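# Lift a staple stick out and lay it legs down

## Task

Remove a single stick of staples from the staple box and set it on the table with its legs pointing down, far enough from both the box's tray and its sleeve that it clearly sits apart from them.

## Robot and tools

Robot: two arms, left_arm and right_arm, each ending in a two-finger gripper. Four cameras: cam_high, cam_low, cam_left_wrist, cam_right_wrist (each 672x504). A camera stand sits behind the arms. Loose objects may now and then get a small shove from outside.

Scene frame: origin at table-top height, halfway between the arms' nominal bases; +z up, +x out over the table, +y toward left_arm. Measured bases: left_arm (-0.021, +0.241, +0.023) m, right_arm (+0.006, -0.298, +0.017) m, both turned very slightly about z. Arm names do not correspond to image sides. Printed hand positions and orientations are in the scene frame and may be a few cm off, worse at long reach. Gripper axes: fingers point along its +z, open and close along its y. end_effector_position is the spot between the pads, roughly 1 cm back from the tips.

Motion numbers. Every row has 14 numbers in [-1, 1], one row covering both arms: dx, dy, dz, rx, ry, rz, opening for left_arm, then those seven for right_arm. The six pose numbers are an offset, not a pose, measured along the axes of that arm's own Hand target (its last commanded pose), counted from the Hand target at the start of the action or move. Scale: 1.0 = 0.6 m for dx, dy, dz, and 1.0 = 180 degrees for rx, ry, rz, which together form one rotation vector. Sending the same offset again moves the arm further. Six zeros re-request the current Hand target. Opening is absolute: +1 fully open (0.094 m), -1 closed. A 0 in the opening slot commands half open, so to keep a gripper unchanged repeat its current command (see Tool commands in results).

Tools.
execute_actions(actions, cameras): actions is a list of actions; each action is up to 15 rows, one per 1/30 s step, and a short action repeats its last row to fill 15 steps. All rows in an action count from the action's starting Hand target. An empty list returns state plus all camera images; otherwise ask with cameras (names, ["all"], or []). An unknown camera name voids the call.
move(target, speed, blend, opening_speed, grip_force, blocking, cameras): target is one 14-number row or a list of up to 15 rows, all counted from the same starting Hand targets. Straight-line paths, shorter rotation, all ending together; at least 0.5 s, capped at 10 s. speed: m/s per path, 0.002 to 2.9, default 0.25 (rotation up to twice that in rad/s); one value or one per target. blend: corner rounding in m for lists; 0 means stop at each point. opening_speed: rate of change of opening per second on the -1..+1 scale, at least 0.2; use it to close gently. grip_force: newtons per pad, 10 to 50, per arm or one value; persists; lower force closes slowly. blocking=false returns after about 0.5 s while the motion continues. The result adds a move: line, e.g. done, off_target, moving, held, fault, plus limits (paced = pose clipped, held = steps withheld). Moves do not avoid obstacles or the other arm.
wait(seconds 0 to 10): holds last commands; returns early if a running move ends.
stop: brakes the running move.
zoom_image(camera, region [x0, y0, x1, y1] pixels, max 504x504): closer view of the newest image from that camera.
finished_scene(scene): ends the current scene; the goal must hold without the robot.

Results: Hand target, end_effector_position and quat, Joint positions (last = gripper opening in m), Joint velocities (may say within noise), joint torques (include gravity; first three wrap at +/-28 N m), grip_measured (same scale as opening; reads a bit wide when empty, slightly narrow when squeezing a hard part, with no visible stop at contact), grip_effort_nm (motor effort, negative = closing; not pad force), and sometimes step positions and MOTOR HOT warnings.

Behaviour: grippers often rest a few cm short of the command because of friction and weight; the next command reissues it, and a remaining gap can be sent as an offset. Orientation per step is clipped to 40 degrees from the measured one. An arm that meets resistance keeps pushing until commanded back past the gripper. Avoid paths near an arm's own base (posture can flip) and with the wrist near the waist axis. Joint limits (rad): waist -2.618..3.054, shoulder 0..3.142, elbow 0..3.142 (straight 2.901), wrist pitch and yaw -1.571..1.571, roll -2.094..2.094.

Avoid: dropping the stick, releasing it while it moves, fast collisions, hard pushes into the table or box, anything leaving the table, contact or squeezing between the two arms, stress on wrist camera cables, and stalls. Long holding, stretched arms or pushing at unreachable poses heat motors; at 90 C that arm folds and stops for the scene. Move slowly near contact, since speed and overshoot raise impact force.

Each tool is called as name(argument=value, ...), one argument or row to a line, values as JSON.

## Session

execute_actions(
  actions=[],
)

zoom_image(
  camera="cam_high",
  region=[270, 200, 430, 320],
)

Scene clock: 0.00 s.
left_arm: end_effector_position=(+0.3786, +0.2094, +0.1364) grip_measured=+1.000 grip_effort_nm=n/a end_effector_quat_wxyz=(+0.612, +0.034, +0.789, +0.034) | right_arm: end_effector_position=(+0.4038, -0.2923, +0.1319) grip_measured=+1.000 grip_effort_nm=n/a end_effector_quat_wxyz=(+0.606, +0.004, +0.795, -0.011)
Joint positions: left_arm=[-0.142 1.553 0.351 0.948 -0.161 0.057 0.094] | right_arm=[0.057 1.51 0.348 0.894 0.061 0.003 0.094]
Joint velocities: within noise
Joint torques (N m): no reading
Heat: left arm: 30 °C; right arm: 31 °C.
Hand target: left_arm +0.3828, +0.2096, +0.1499; +0.627, +0.032, +0.778, +0.036 | right_arm +0.4066, -0.2913, +0.1400; +0.614, +0.005, +0.789, -0.008
Tool commands: left_gripper/opening=+1.0 right_gripper/opening=+1.0

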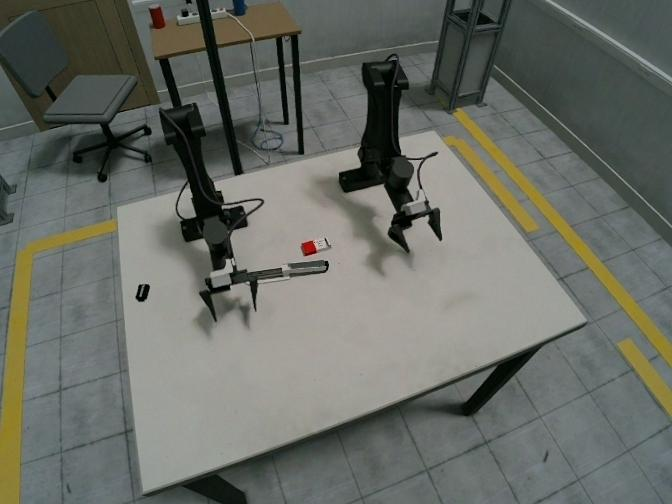

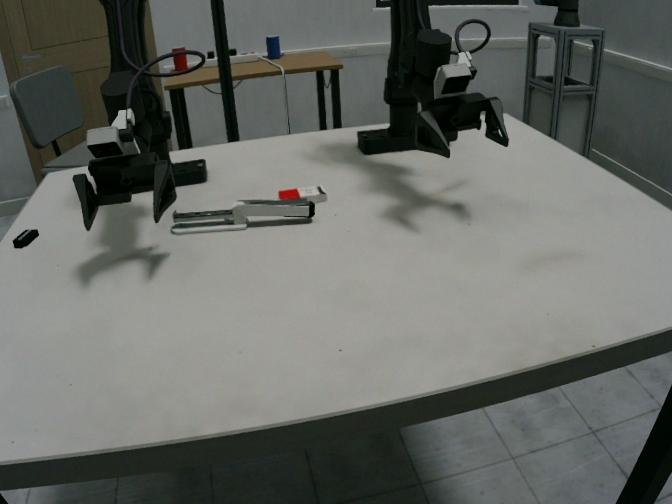

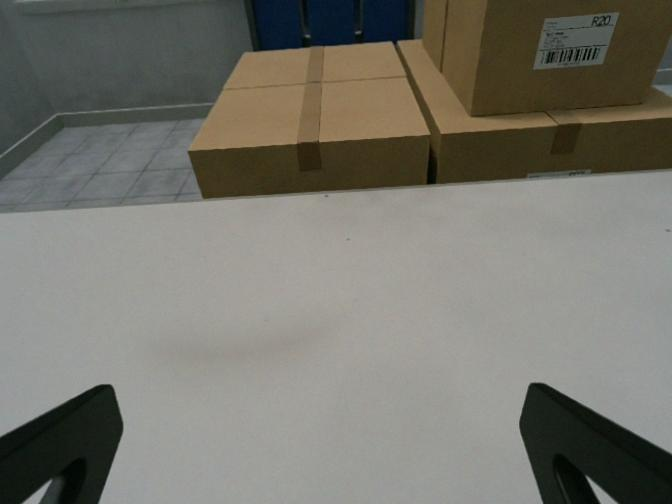

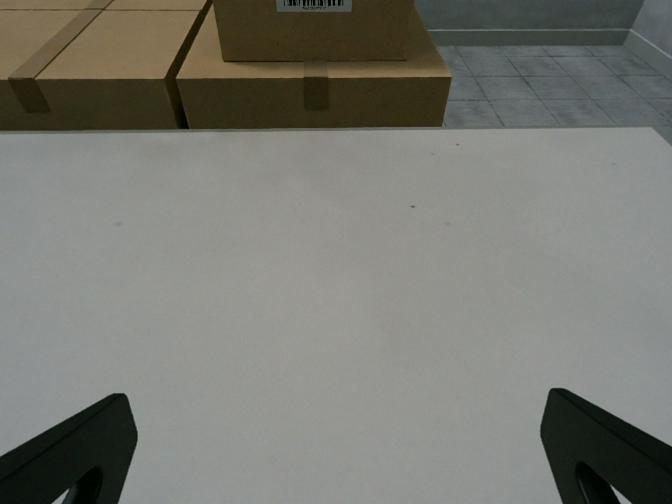

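Scaled by 3.150 from the camera's 672x504 image, which has a finer 960x720 frame.

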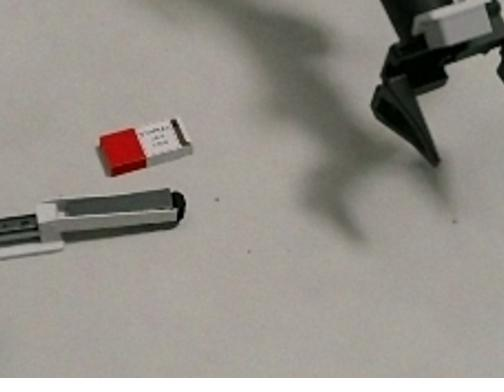

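move(
  target=[0.096,-0.284,-0.268,0.162,0.430,-0.043,-0.15,0.088,0.269,-0.367,-0.420,0.094,-0.191,0.2],
  cameras=["all"],
)

Scene clock: 39.40 s.
left_arm: end_effector_position=(+0.2101, +0.0521, +0.1005) grip_measured=-0.148 grip_effort_nm=-0.14 end_effector_quat_wxyz=(-0.018, +0.096, +0.982, -0.159) | right_arm: end_effector_position=(+0.1854, -0.1316, +0.1270) grip_measured=+0.202 grip_effort_nm=-0.11 end_effector_quat_wxyz=(+0.340, -0.575, +0.688, +0.282)
Joint positions: left_arm=[-0.494 1.596 1.098 -0.976 0.307 -0.325 0.04] | right_arm=[0.178 1.023 0.543 -0.677 -0.843 -1.043 0.056]
Joint torques (N m): left_arm=[-0.75 -4.31 7.01 0.32 0.32 -0.11] | right_arm=[0.34 -0.58 9.17 0.58 -0.97 -0.2]
Heat: left arm: 31 °C; right arm: 33 °C.
Hand target: left_arm +0.2127, +0.0428, +0.1116; -0.016, +0.099, +0.980, -0.174 | right_arm +0.1829, -0.1261, +0.1418; +0.348, -0.581, +0.672, +0.301
Off the commanded pose: left_arm 0.015 m, 2 deg | right_arm 0.016 m, 3 deg.
move: off_target (left_arm, right_arm)

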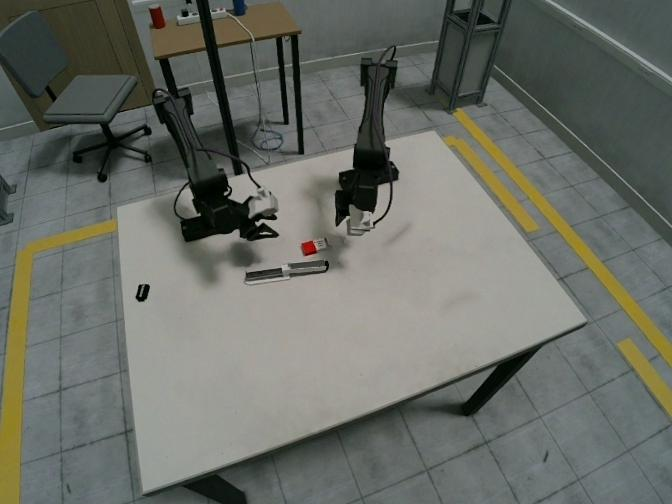

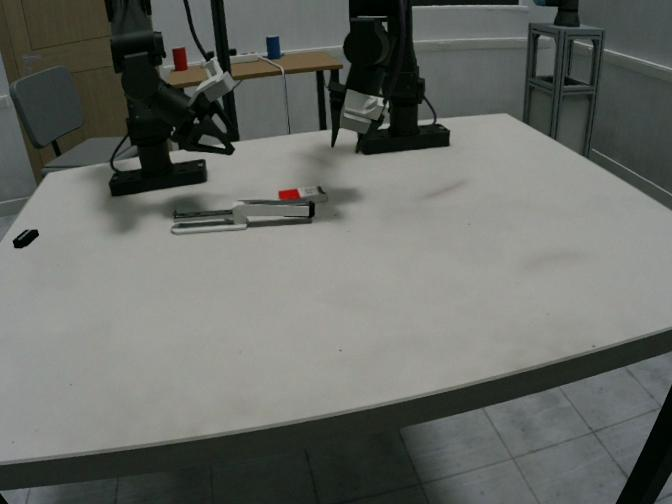

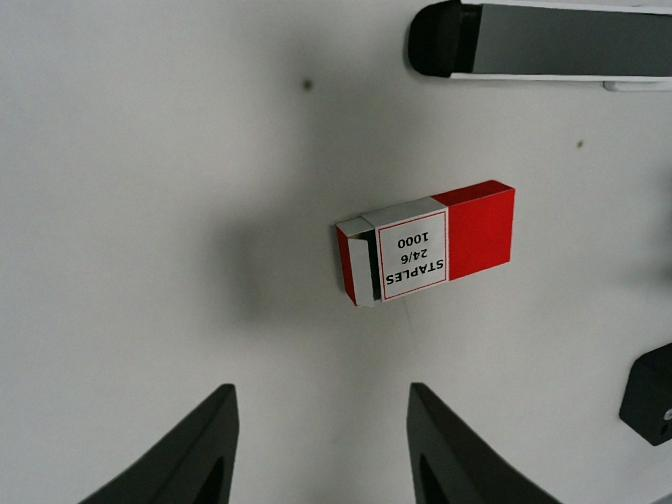

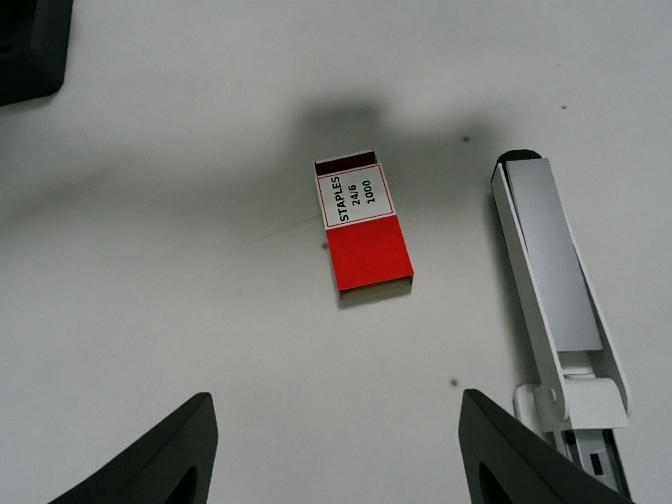

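zoom_image(
  camera="cam_left_wrist",
  region=[320, 190, 470, 320],
)

zoom_image(
  camera="cam_right_wrist",
  region=[300, 130, 430, 310],
)

Scaled by 3.360 from the camera's 672x504 image, which has a finer 960x720 frame.

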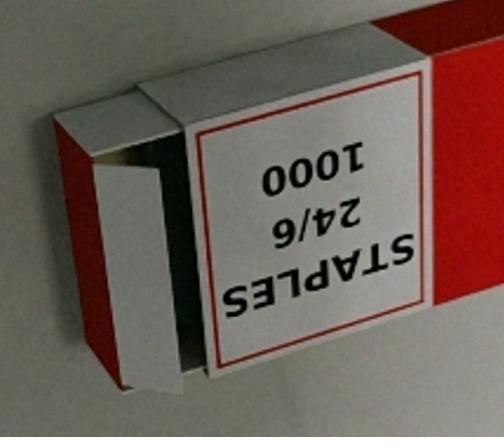

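Scaled by 2.800 from the camera's 672x504 image, which has a finer 960x720 frame.

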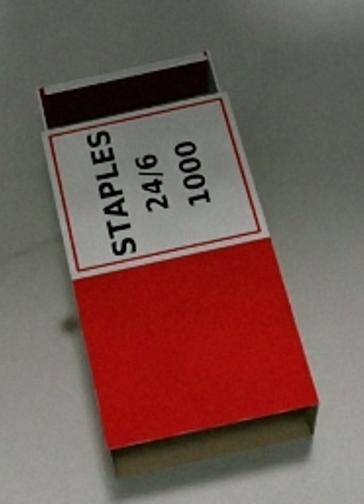

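move(
  target=[0,0,0,0,-0.0247,-0.0679,-0.15,0.064,-0.063,0.124,-0.0455,0,-0.0319,0.2],
  cameras=["cam_left_wrist","cam_right_wrist","cam_low"],
)

Scene clock: 59.53 s.
left_arm: end_effector_position=(+0.2083, +0.0488, +0.1027) grip_measured=-0.148 grip_effort_nm=-0.14 end_effector_quat_wxyz=(-0.024, -0.020, +0.986, -0.161) | right_arm: end_effector_position=(+0.2208, -0.1046, +0.0556) grip_measured=+0.202 grip_effort_nm=-0.11 end_effector_quat_wxyz=(-0.298, +0.628, -0.645, -0.315)
Joint positions: left_arm=[-0.509 1.569 1.076 -0.95 0.302 -0.581 0.04] | right_arm=[0.251 1.546 0.598 -0.358 -0.869 -1.187 0.056]
Joint torques (N m): left_arm=[-0.91 -7.6 3.37 0.94 0.07 -0.13] | right_arm=[0.53 -3.38 7.08 0.91 -1.06 -0.18]
Heat: left arm: 31 °C; right arm: 34 °C.
Hand target: left_arm +0.2127, +0.0428, +0.1116; +0.003, -0.012, +0.985, -0.175 | right_arm +0.2259, -0.0932, +0.0675; -0.321, +0.637, -0.618, -0.331
Off the commanded pose: left_arm 0.012 m, 4 deg | right_arm 0.017 m, 4 deg.
move: off_target (left_arm, right_arm)
Images, in order (width x height): cam_low 672x504, cam_left_wrist 672x504, cam_right_wrist 672x504.

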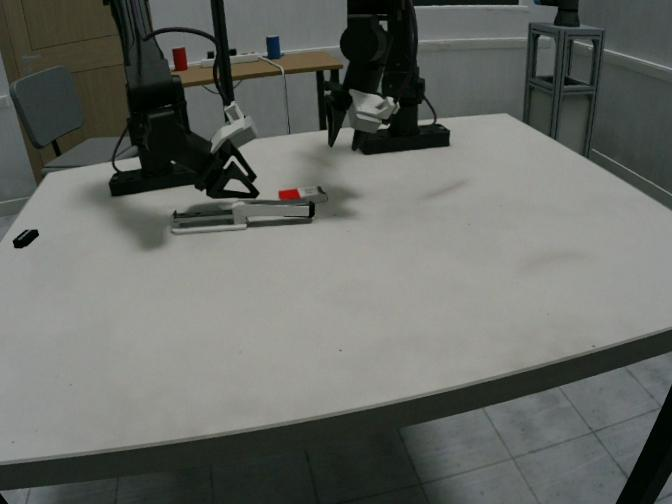

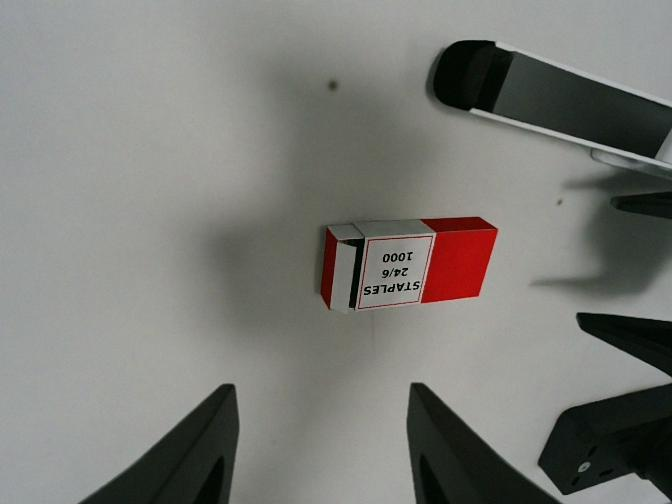

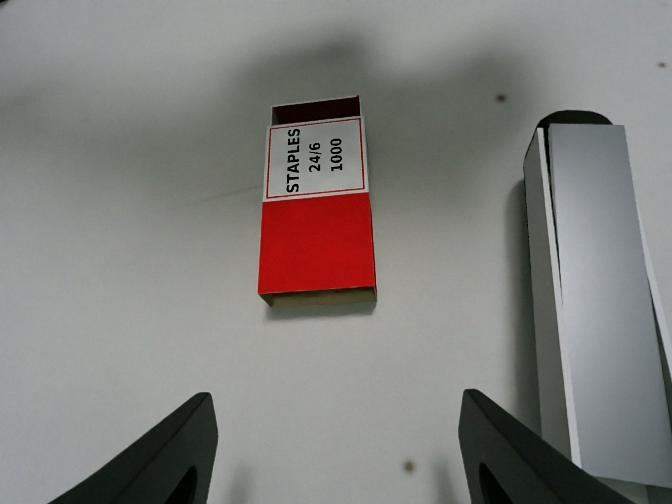

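move(
  target=[0,0,0,0,0,0,-0.15,-0.024,0.007,0.0825,0,0,0,0.2],
  speed=0.1,
  cameras=["cam_left_wrist","cam_right_wrist","cam_low"],
)

zoom_image(
  camera="cam_low",
  region=[200, 130, 350, 240],
)

Scene clock: 66.87 s.
left_arm: end_effector_position=(+0.2083, +0.0488, +0.1027) grip_measured=-0.148 grip_effort_nm=-0.14 end_effector_quat_wxyz=(-0.024, -0.020, +0.986, -0.161) | right_arm: end_effector_position=(+0.2208, -0.0444, +0.0549) grip_measured=+0.202 grip_effort_nm=-0.11 end_effector_quat_wxyz=(-0.321, +0.639, -0.617, -0.329)
Joint positions: left_arm=[-0.509 1.569 1.076 -0.95 0.302 -0.581 0.04] | right_arm=[0.465 1.616 0.584 -0.019 -0.843 -0.92 0.056]
Joint torques (N m): left_arm=[-0.84 -7.69 3.32 0.92 0.07 -0.13] | right_arm=[0.35 -4.11 3.86 1.36 -0.38 0.08]
Heat: left arm: 31 °C; right arm: 33 °C.
Hand target: left_arm +0.2127, +0.0428, +0.1116; +0.003, -0.012, +0.985, -0.175 | right_arm +0.2202, -0.0446, +0.0508; -0.321, +0.637, -0.618, -0.331
Off the commanded pose: left_arm 0.012 m, 4 deg | right_arm 0.004 m, 0 deg.
move: off_target (left_arm)
Images, in order (width x height): cam_low 672x504, cam_left_wrist 672x504, cam_right_wrist 672x504.

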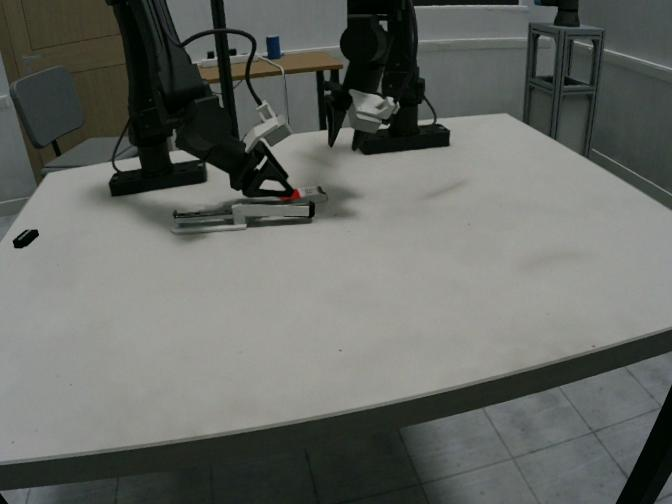

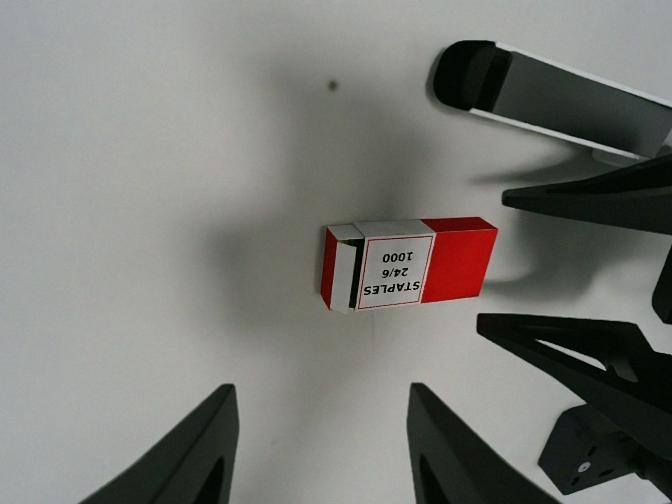

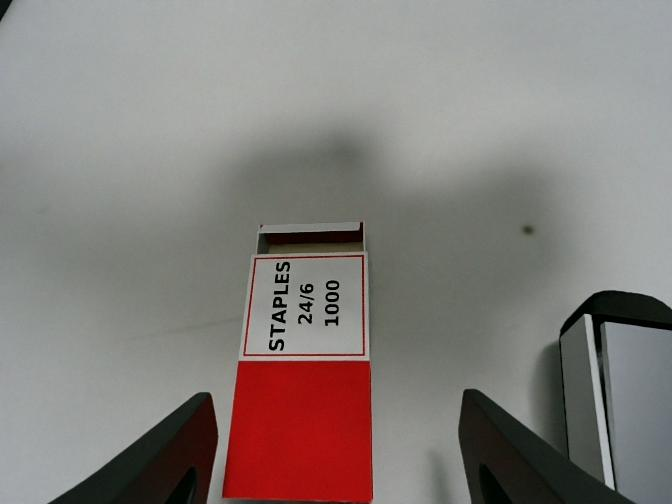

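Scaled by 3.360 from the camera's 672x504 image, which has a finer 960x720 frame.

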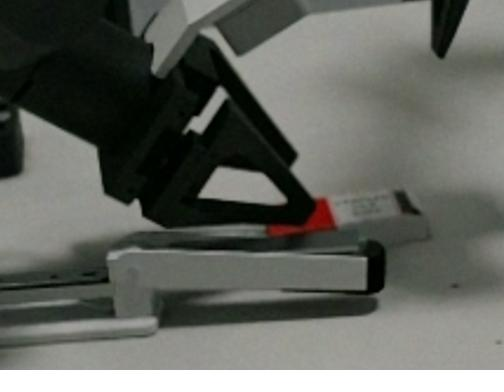

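move(
  target=[
    [0,0,0,0,0,0,-0.15,0,0.0137,0,0,0,0,0.2],
    [0,0,0,0,0,0,-0.15,0.0155,0.0137,0.011,0,0,0,0.2],
  ],
  speed=0.06,
  blend=0.004,
  cameras=["cam_left_wrist","cam_right_wrist","cam_low"],
)

zoom_image(
  camera="cam_low",
  region=[200, 130, 350, 240],
)

Scene clock: 72.77 s.
left_arm: end_effector_position=(+0.2083, +0.0488, +0.1027) grip_measured=-0.148 grip_effort_nm=-0.14 end_effector_quat_wxyz=(-0.024, -0.020, +0.986, -0.161) | right_arm: end_effector_position=(+0.2168, -0.0430, +0.0490) grip_measured=+0.202 grip_effort_nm=-0.10 end_effector_quat_wxyz=(-0.336, +0.646, -0.605, -0.324)
Joint positions: left_arm=[-0.509 1.569 1.076 -0.95 0.302 -0.581 0.04] | right_arm=[0.476 1.624 0.537 0.076 -0.841 -0.922 0.056]
Joint torques (N m): left_arm=[-0.83 -7.51 3.45 0.93 0.07 -0.14] | right_arm=[0.47 -3.3 3.34 1.25 -0.31 0.15]
Heat: left arm: 31 °C; right arm: 33 °C.
Hand target: left_arm +0.2127, +0.0428, +0.1116; +0.003, -0.012, +0.985, -0.175 | right_arm +0.2120, -0.0448, +0.0394; -0.321, +0.637, -0.618, -0.331
Off the commanded pose: left_arm 0.012 m, 4 deg | right_arm 0.011 m, 3 deg.
move: off_target (left_arm, right_arm)
Images, in order (width x height): cam_low 672x504, cam_left_wrist 672x504, cam_right_wrist 672x504.

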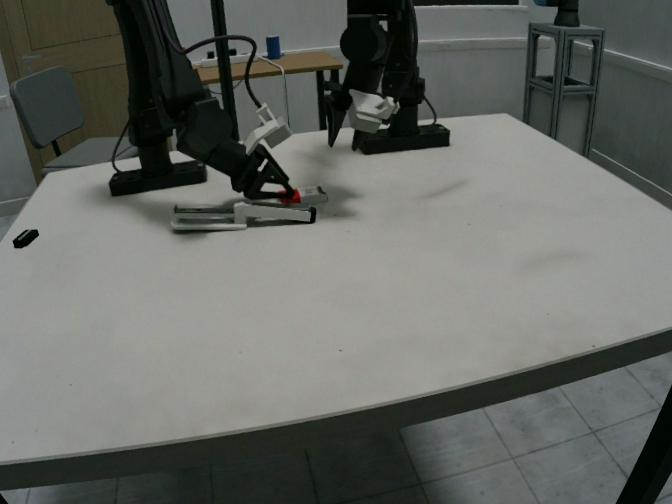

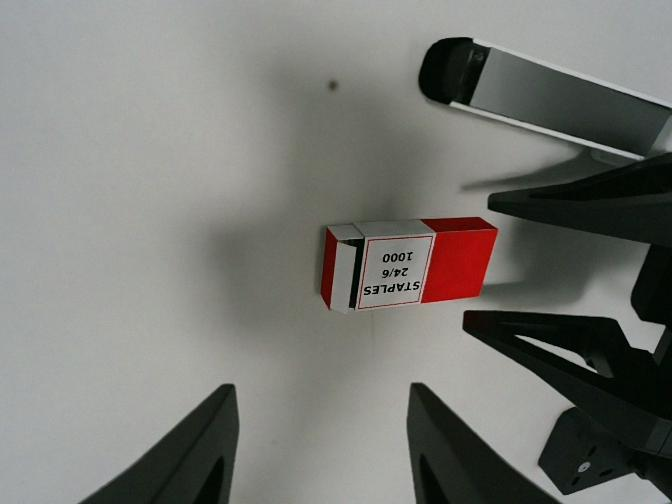

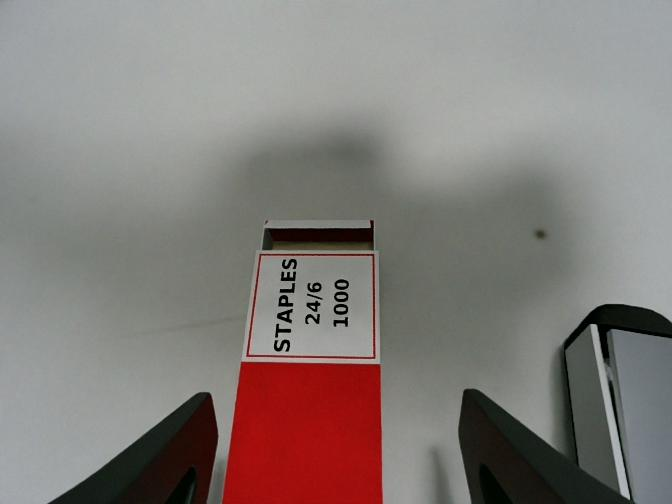

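Scaled by 3.360 from the camera's 672x504 image, which has a finer 960x720 frame.

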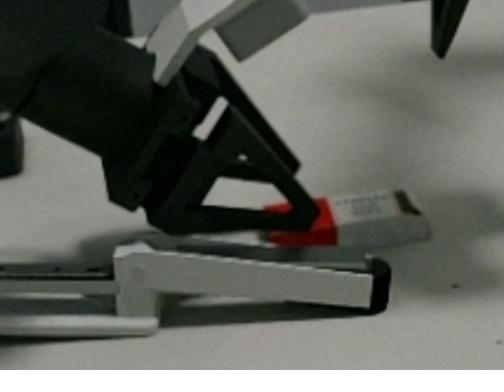

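move(
  target=[
    [0,0,0,0,0,0,-0.15,-0.0246,0.0,-0.0172,0,0,0,0.2],
    [0,0,0,0,0,0,-0.15,-0.0246,0.0067,-0.0172,0,0,0,-0.02],
  ],
  speed=0.06,
  cameras=["cam_left_wrist","cam_right_wrist","cam_low"],
)

zoom_image(
  camera="cam_low",
  region=[200, 130, 350, 240],
)

Scene clock: 81.93 s.
left_arm: end_effector_position=(+0.2083, +0.0488, +0.1027) grip_measured=-0.148 grip_effort_nm=-0.14 end_effector_quat_wxyz=(-0.024, -0.020, +0.986, -0.161) | right_arm: end_effector_position=(+0.2152, -0.0450, +0.0527) grip_measured=-0.018 grip_effort_nm=-0.11 end_effector_quat_wxyz=(-0.328, +0.636, -0.618, -0.326)
Joint positions: left_arm=[-0.509 1.569 1.076 -0.95 0.302 -0.581 0.04] | right_arm=[0.476 1.595 0.537 0.043 -0.832 -0.891 0.046]
Joint torques (N m): left_arm=[-0.84 -7.5 3.52 0.95 0.06 -0.12] | right_arm=[0.46 -7.76 4.52 0.74 -0.37 0.08]
Heat: left arm: 31 °C; right arm: 32 °C.
Hand target: left_arm +0.2127, +0.0428, +0.1116; +0.003, -0.012, +0.985, -0.175 | right_arm +0.2080, -0.0449, +0.0574; -0.321, +0.637, -0.618, -0.331
Off the commanded pose: left_arm 0.012 m, 4 deg | right_arm 0.009 m, 1 deg.
move: off_target (left_arm)
Images, in order (width x height): cam_low 672x504, cam_left_wrist 672x504, cam_right_wrist 672x504.

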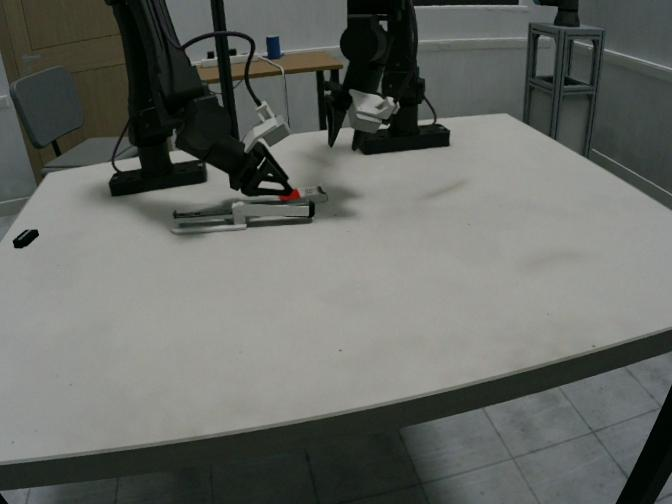

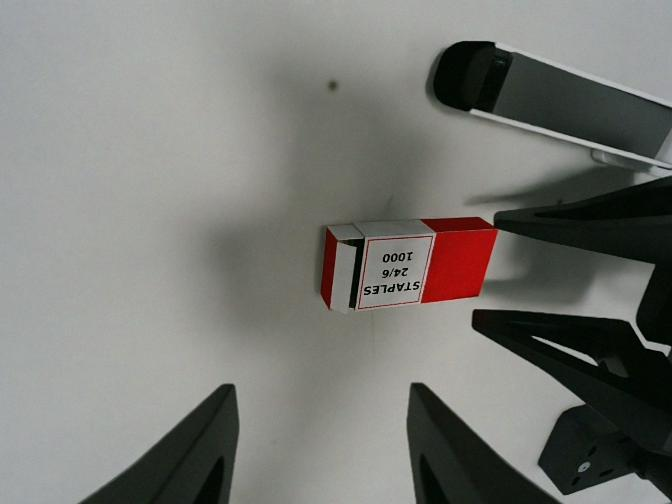

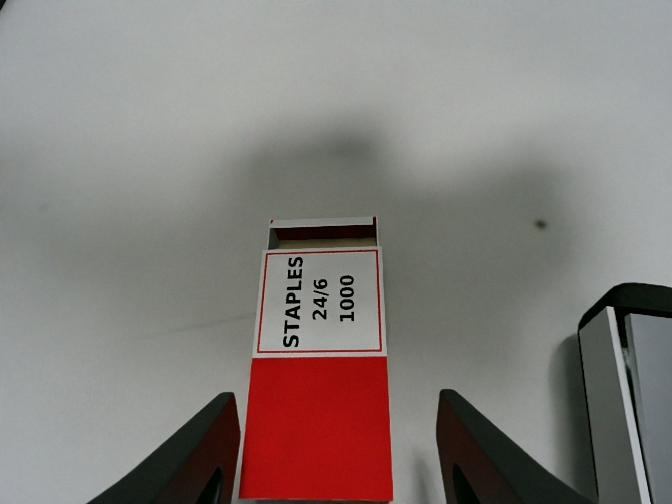

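Scaled by 3.360 from the camera's 672x504 image, which has a finer 960x720 frame.

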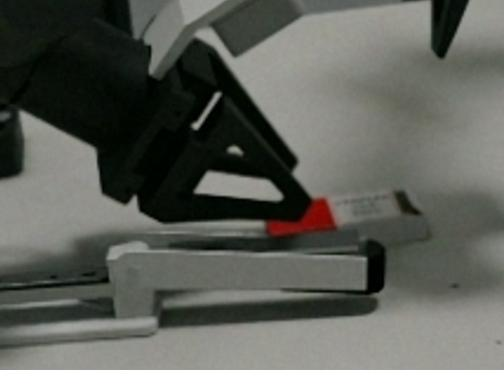

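move(
  target=[
    [0,0,0,0,0,0,-0.15,0,0.0075,0,0,0.0556,0,-0.02],
    [0,0,0,0,0,0,-0.15,0.0252,0.0075,0.0178,0,0.0556,0,-0.02],
  ],
  speed=0.06,
  cameras=["cam_left_wrist","cam_right_wrist","cam_low"],
)

zoom_image(
  camera="cam_low",
  region=[200, 130, 350, 240],
)

Scene clock: 89.87 s.
left_arm: end_effector_position=(+0.2083, +0.0488, +0.1027) grip_measured=-0.148 grip_effort_nm=-0.14 end_effector_quat_wxyz=(-0.024, -0.020, +0.986, -0.161) | right_arm: end_effector_position=(+0.2053, -0.0483, +0.0421) grip_measured=-0.018 grip_effort_nm=-0.11 end_effector_quat_wxyz=(-0.265, +0.661, -0.648, -0.272)
Joint positions: left_arm=[-0.509 1.569 1.076 -0.95 0.302 -0.581 0.04] | right_arm=[0.56 1.556 0.596 -0.154 -0.655 -0.89 0.046]
Joint torques (N m): left_arm=[-1.05 -7.61 3.44 0.9 0.05 -0.12] | right_arm=[0.47 -3.6 4.52 1.29 -0.31 0.05]
Heat: left arm: 30 °C; right arm: 32 °C.
Hand target: left_arm +0.2127, +0.0428, +0.1116; +0.003, -0.012, +0.985, -0.175 | right_arm +0.2035, -0.0450, +0.0389; -0.265, +0.663, -0.644, -0.274
Off the commanded pose: left_arm 0.012 m, 4 deg | right_arm 0.005 m, 1 deg.
move: off_target (left_arm)
Images, in order (width x height): cam_low 672x504, cam_left_wrist 672x504, cam_right_wrist 672x504.

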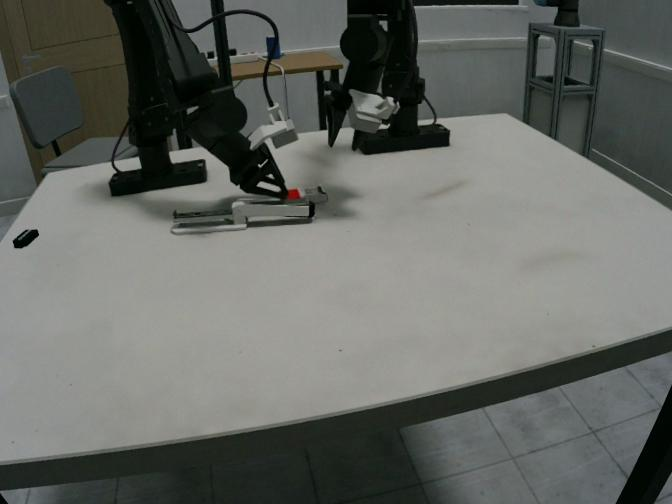

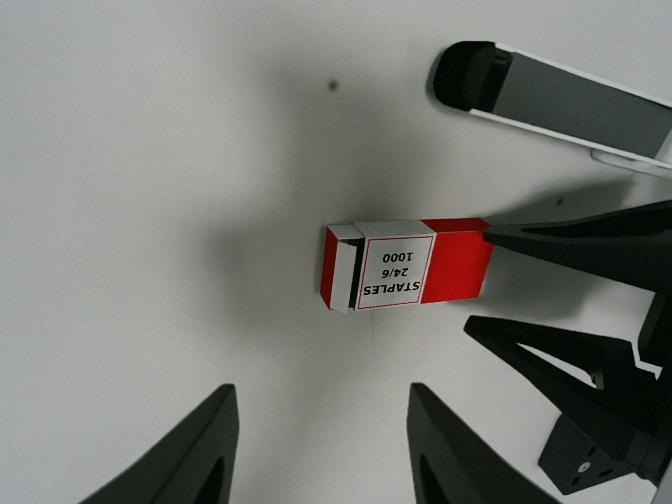

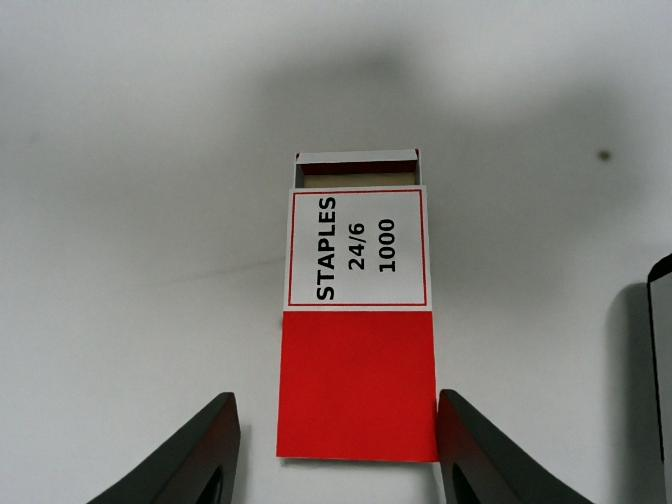

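Scaled by 3.360 from the camera's 672x504 image, which has a finer 960x720 frame.

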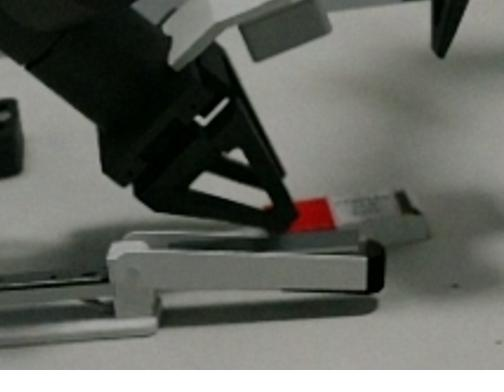

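move(
  target=[
    [0,0,0,0,0,0,-0.15,0,-0.0067,0,0,0,0,-0.02],
    [0,0,0,0,0,0,-0.15,-0.0094,-0.0067,0.0094,0,0,0,-0.02],
  ],
  speed=0.05,
  cameras=["cam_left_wrist","cam_right_wrist"],
)

Scene clock: 95.00 s.
left_arm: end_effector_position=(+0.2083, +0.0488, +0.1027) grip_measured=-0.148 grip_effort_nm=-0.14 end_effector_quat_wxyz=(-0.024, -0.020, +0.986, -0.161) | right_arm: end_effector_position=(+0.2054, -0.0422, +0.0400) grip_measured=-0.018 grip_effort_nm=-0.11 end_effector_quat_wxyz=(-0.270, +0.665, -0.641, -0.273)
Joint positions: left_arm=[-0.509 1.569 1.076 -0.95 0.302 -0.581 0.04] | right_arm=[0.577 1.576 0.596 -0.117 -0.655 -0.883 0.046]
Joint torques (N m): left_arm=[-0.94 -7.65 3.44 0.92 0.05 -0.12] | right_arm=[0.72 -3.17 6.48 1.12 -0.2 0.11]
Heat: left arm: 30 °C; right arm: 33 °C.
Hand target: left_arm +0.2127, +0.0428, +0.1116; +0.003, -0.012, +0.985, -0.175 | right_arm +0.2073, -0.0369, +0.0389; -0.265, +0.663, -0.644, -0.274
Off the commanded pose: left_arm 0.012 m, 4 deg | right_arm 0.006 m, 1 deg.
move: off_target (left_arm)
Images, in order (width x height): cam_left_wrist 672x504, cam_right_wrist 672x504.

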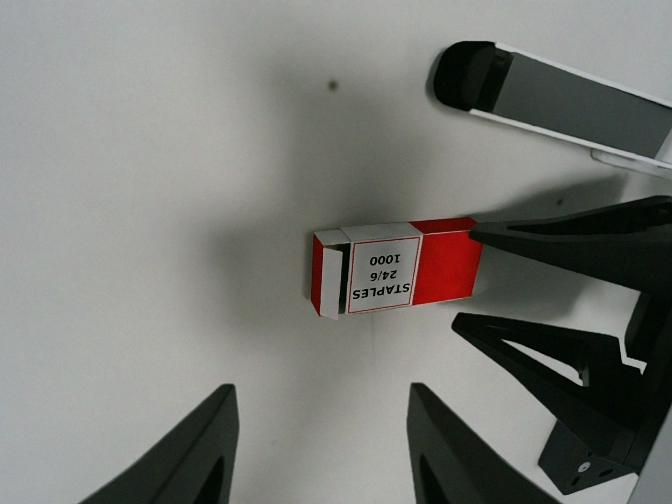

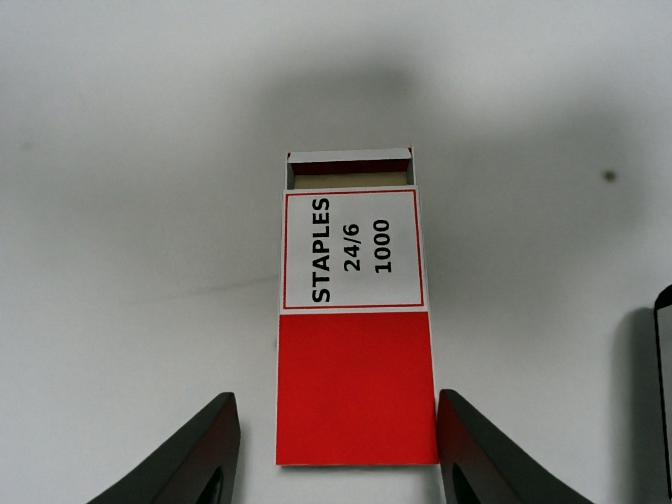

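move(
  target=[
    [0,0,0,0,0,0,-0.15,0.0177,0,-0.0177,0,0,0,-0.02],
    [0,0,0,0,0,0,-0.15,0.0177,-0.0117,-0.0177,0,0,0,0.02],
  ],
  speed=0.05,
  cameras=["cam_left_wrist","cam_right_wrist"],
)

Scene clock: 100.00 s.
left_arm: end_effector_position=(+0.2083, +0.0488, +0.1027) grip_measured=-0.148 grip_effort_nm=-0.14 end_effector_quat_wxyz=(-0.024, -0.020, +0.986, -0.161) | right_arm: end_effector_position=(+0.2131, -0.0517, +0.0365) grip_measured=+0.018 grip_effort_nm=0.12 end_effector_quat_wxyz=(-0.272, +0.662, -0.646, -0.265)
Joint positions: left_arm=[-0.509 1.569 1.076 -0.95 0.302 -0.581 0.04] | right_arm=[0.537 1.585 0.596 -0.126 -0.655 -0.919 0.048]
Joint torques (N m): left_arm=[-0.83 -7.51 3.37 0.93 0.06 -0.11] | right_arm=[-0.53 -3.85 7.15 0.67 -0.54 -0.17]
Heat: left arm: 30 °C; right arm: 33 °C.
Hand target: left_arm +0.2127, +0.0428, +0.1116; +0.003, -0.012, +0.985, -0.175 | right_arm +0.2147, -0.0517, +0.0389; -0.265, +0.663, -0.644, -0.274
Off the commanded pose: left_arm 0.012 m, 4 deg | right_arm 0.003 m, 1 deg.
move: off_target (left_arm)
Images, in order (width x height): cam_left_wrist 672x504, cam_right_wrist 672x504.

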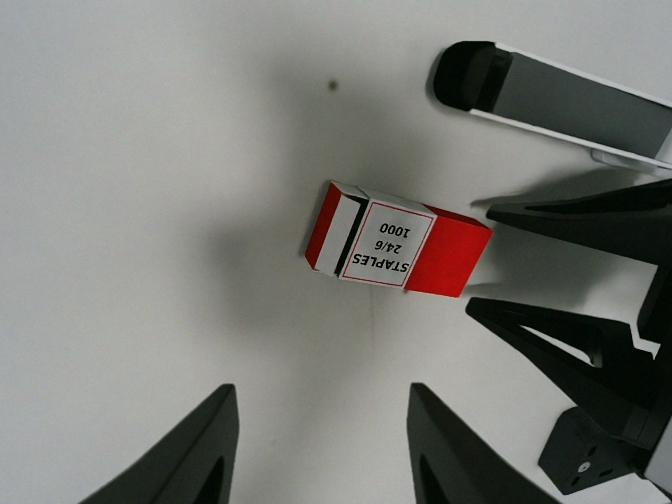

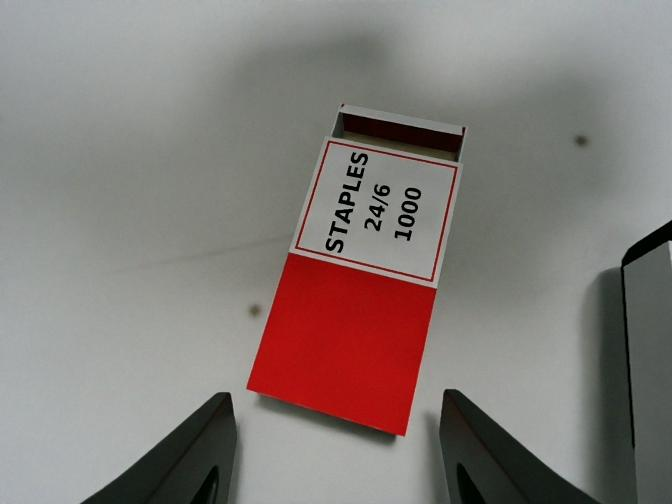

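move(
  target=[0,0,0,0,0,0,-0.15,0.0118,0.005,-0.0235,0.047,0,0.047,0.1],
  speed=0.06,
  cameras=["cam_left_wrist","cam_right_wrist"],
)

Scene clock: 109.47 s.
left_arm: end_effector_position=(+0.2083, +0.0488, +0.1027) grip_measured=-0.148 grip_effort_nm=-0.14 end_effector_quat_wxyz=(-0.024, -0.020, +0.986, -0.161) | right_arm: end_effector_position=(+0.2081, -0.0689, +0.0355) grip_measured=+0.098 grip_effort_nm=0.13 end_effector_quat_wxyz=(+0.271, -0.593, +0.716, +0.248)
Joint positions: left_arm=[-0.509 1.569 1.076 -0.95 0.302 -0.581 0.04] | right_arm=[0.537 1.469 0.488 -0.069 -0.571 -0.707 0.052]
Joint torques (N m): left_arm=[-0.94 -7.57 3.47 0.95 0.04 -0.13] | right_arm=[0.4 -6.65 4.12 1.44 -0.25 0.07]
Heat: left arm: 30 °C; right arm: 34 °C.
Hand target: left_arm +0.2127, +0.0428, +0.1116; +0.003, -0.012, +0.985, -0.175 | right_arm +0.2122, -0.0667, +0.0439; +0.293, -0.593, +0.710, +0.244
Off the commanded pose: left_arm 0.012 m, 4 deg | right_arm 0.010 m, 3 deg.
move: off_target (left_arm, right_arm)
Images, in order (width x height): cam_left_wrist 672x504, cam_right_wrist 672x504.

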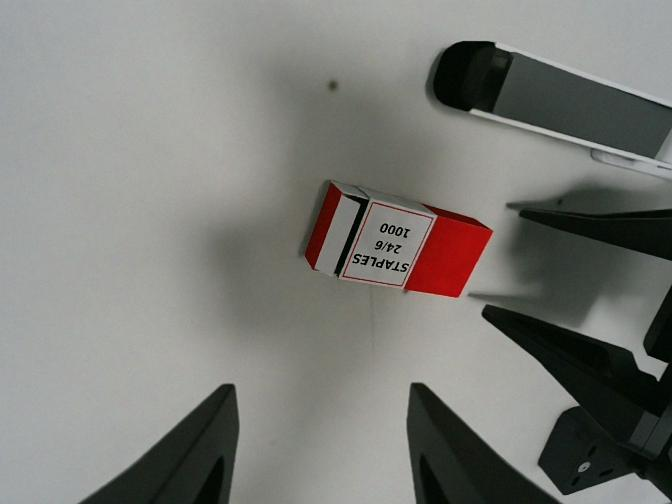

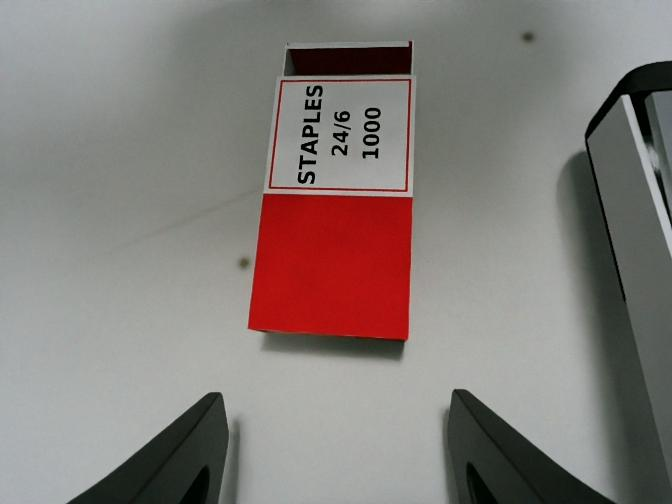

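move(
  target=[0,0,0,0,0,0,-0.15,-0.0357,0.0085,0.0318,0.0157,0,0.0157,0.1],
  speed=0.06,
  cameras=["cam_left_wrist","cam_right_wrist","cam_low"],
)

Scene clock: 118.93 s.
left_arm: end_effector_position=(+0.2083, +0.0488, +0.1027) grip_measured=-0.148 grip_effort_nm=-0.14 end_effector_quat_wxyz=(-0.024, -0.020, +0.986, -0.161) | right_arm: end_effector_position=(+0.2067, -0.0419, +0.0397) grip_measured=+0.098 grip_effort_nm=0.12 end_effector_quat_wxyz=(+0.284, -0.570, +0.734, +0.234)
Joint positions: left_arm=[-0.509 1.569 1.076 -0.95 0.302 -0.581 0.04] | right_arm=[0.677 1.469 0.488 0.038 -0.45 -0.512 0.052]
Joint torques (N m): left_arm=[-0.91 -7.56 3.34 0.92 0.06 -0.11] | right_arm=[0.44 -4.27 5.19 1.66 -0.15 0.08]
Heat: left arm: 30 °C; right arm: 33 °C.
Hand target: left_arm +0.2127, +0.0428, +0.1116; +0.003, -0.012, +0.985, -0.175 | right_arm +0.2123, -0.0376, +0.0455; +0.301, -0.567, +0.730, +0.234
Off the commanded pose: left_arm 0.012 m, 4 deg | right_arm 0.009 m, 2 deg.
move: off_target (left_arm)
Images, in order (width x height): cam_low 672x504, cam_left_wrist 672x504, cam_right_wrist 672x504.

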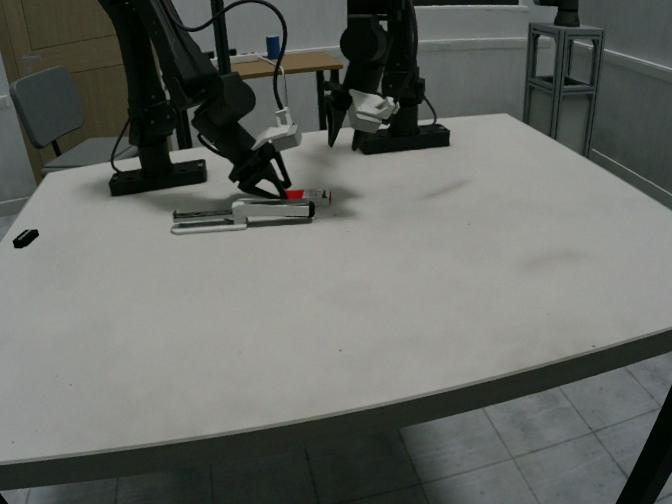

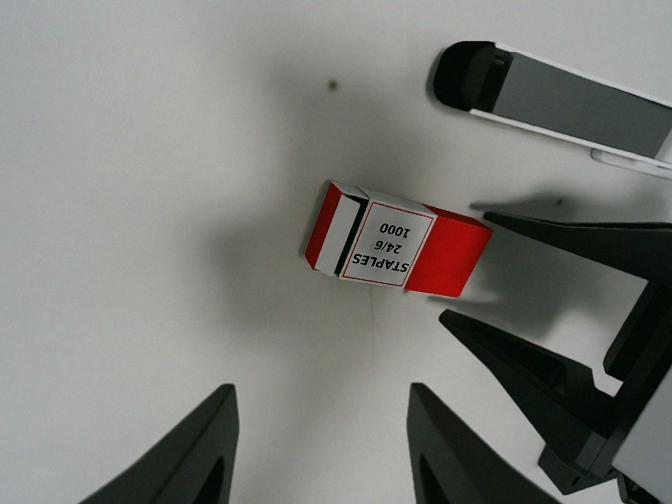

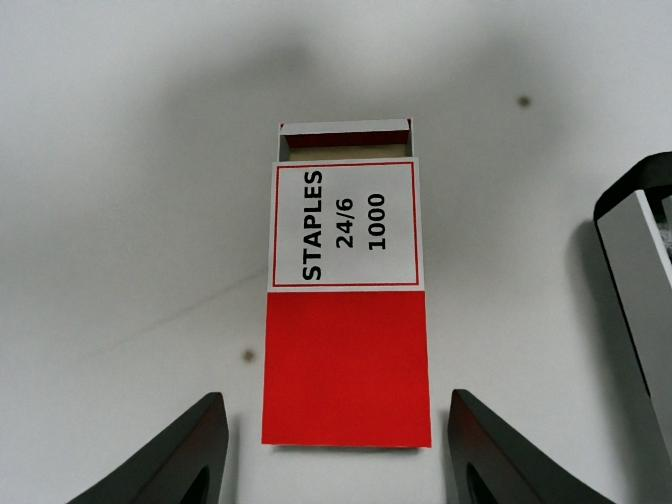

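move(
  target=[
    [0,0,0,0,0,0,-0.15,-0.0118,-0.0025,0.0118,0,0,0,0.1],
    [0,0,0,0,0,0,-0.15,-0.0118,-0.0025,0.0118,0,0,0,-0.25],
  ],
  speed=0.05,
  grip_force=[50,12],
  cameras=["all"],
)

zoom_image(
  camera="cam_left_wrist",
  region=[280, 150, 540, 330],
)

Scene clock: 126.73 s.
left_arm: end_effector_position=(+0.2083, +0.0488, +0.1027) grip_measured=-0.148 grip_effort_nm=-0.14 end_effector_quat_wxyz=(-0.024, -0.020, +0.986, -0.161) | right_arm: end_effector_position=(+0.2067, -0.0411, +0.0348) grip_measured=-0.199 grip_effort_nm=-0.32 end_effector_quat_wxyz=(+0.279, -0.565, +0.741, +0.231)
Joint positions: left_arm=[-0.509 1.569 1.076 -0.95 0.302 -0.581 0.04] | right_arm=[0.686 1.489 0.488 0.052 -0.436 -0.492 0.038]
Joint torques (N m): left_arm=[-0.85 -7.61 3.4 0.93 0.05 -0.11] | right_arm=[0.51 -3.26 7.56 1.65 -0.15 0.07]
Heat: left arm: 30 °C; right arm: 33 °C.
Hand target: left_arm +0.2127, +0.0428, +0.1116; +0.003, -0.012, +0.985, -0.175 | right_arm +0.2162, -0.0283, +0.0455; +0.301, -0.567, +0.730, +0.234
Off the commanded pose: left_arm 0.012 m, 4 deg | right_arm 0.019 m, 3 deg.
grip_force (N): 50, 12
move: off_target (left_arm, right_arm); target 2's new opening was sent with right_arm's hand 0.019 m and 3 deg from that target

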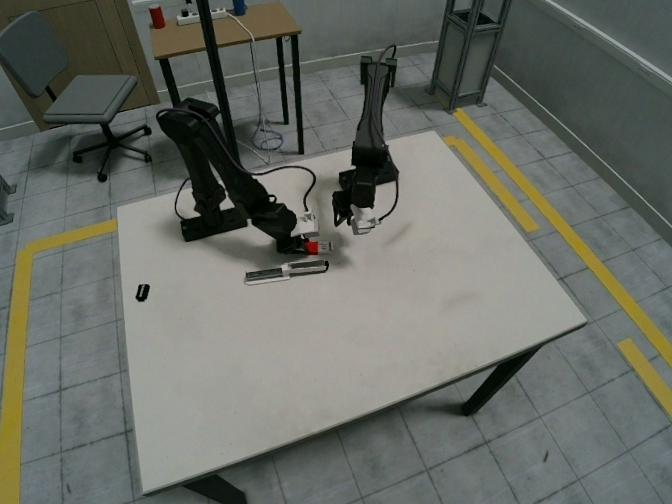

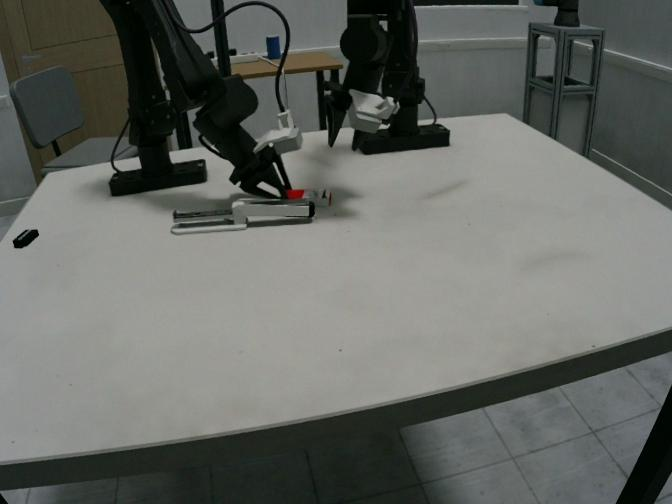

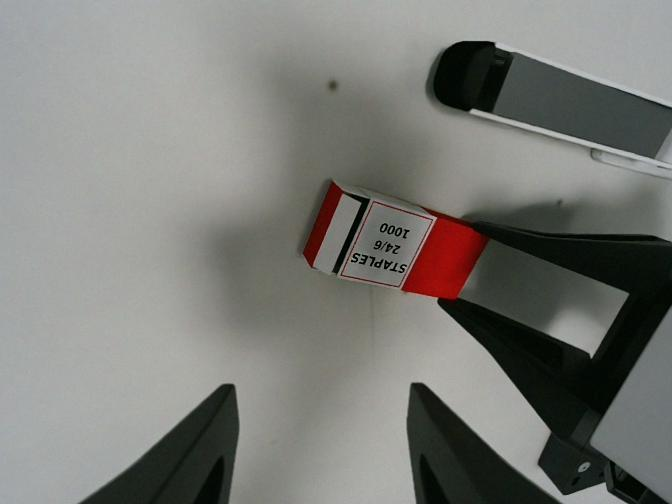

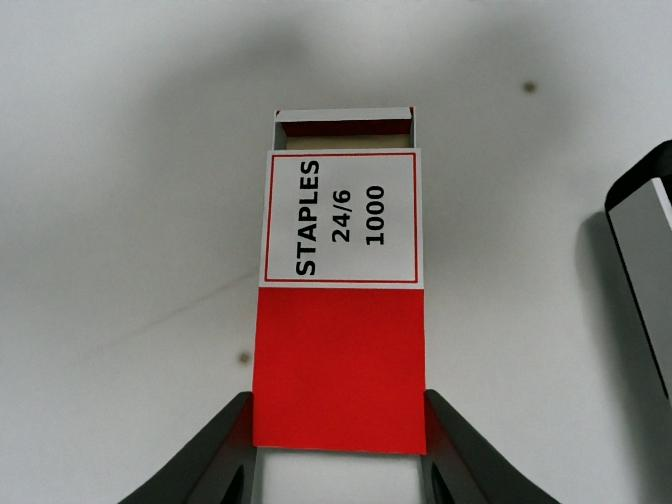

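Scaled by 1.938 from the camera's 672x504 image, which has a finer 960x720 frame.

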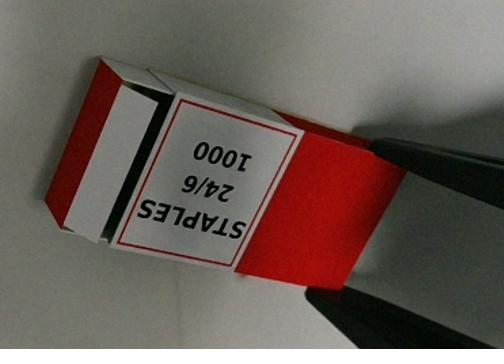

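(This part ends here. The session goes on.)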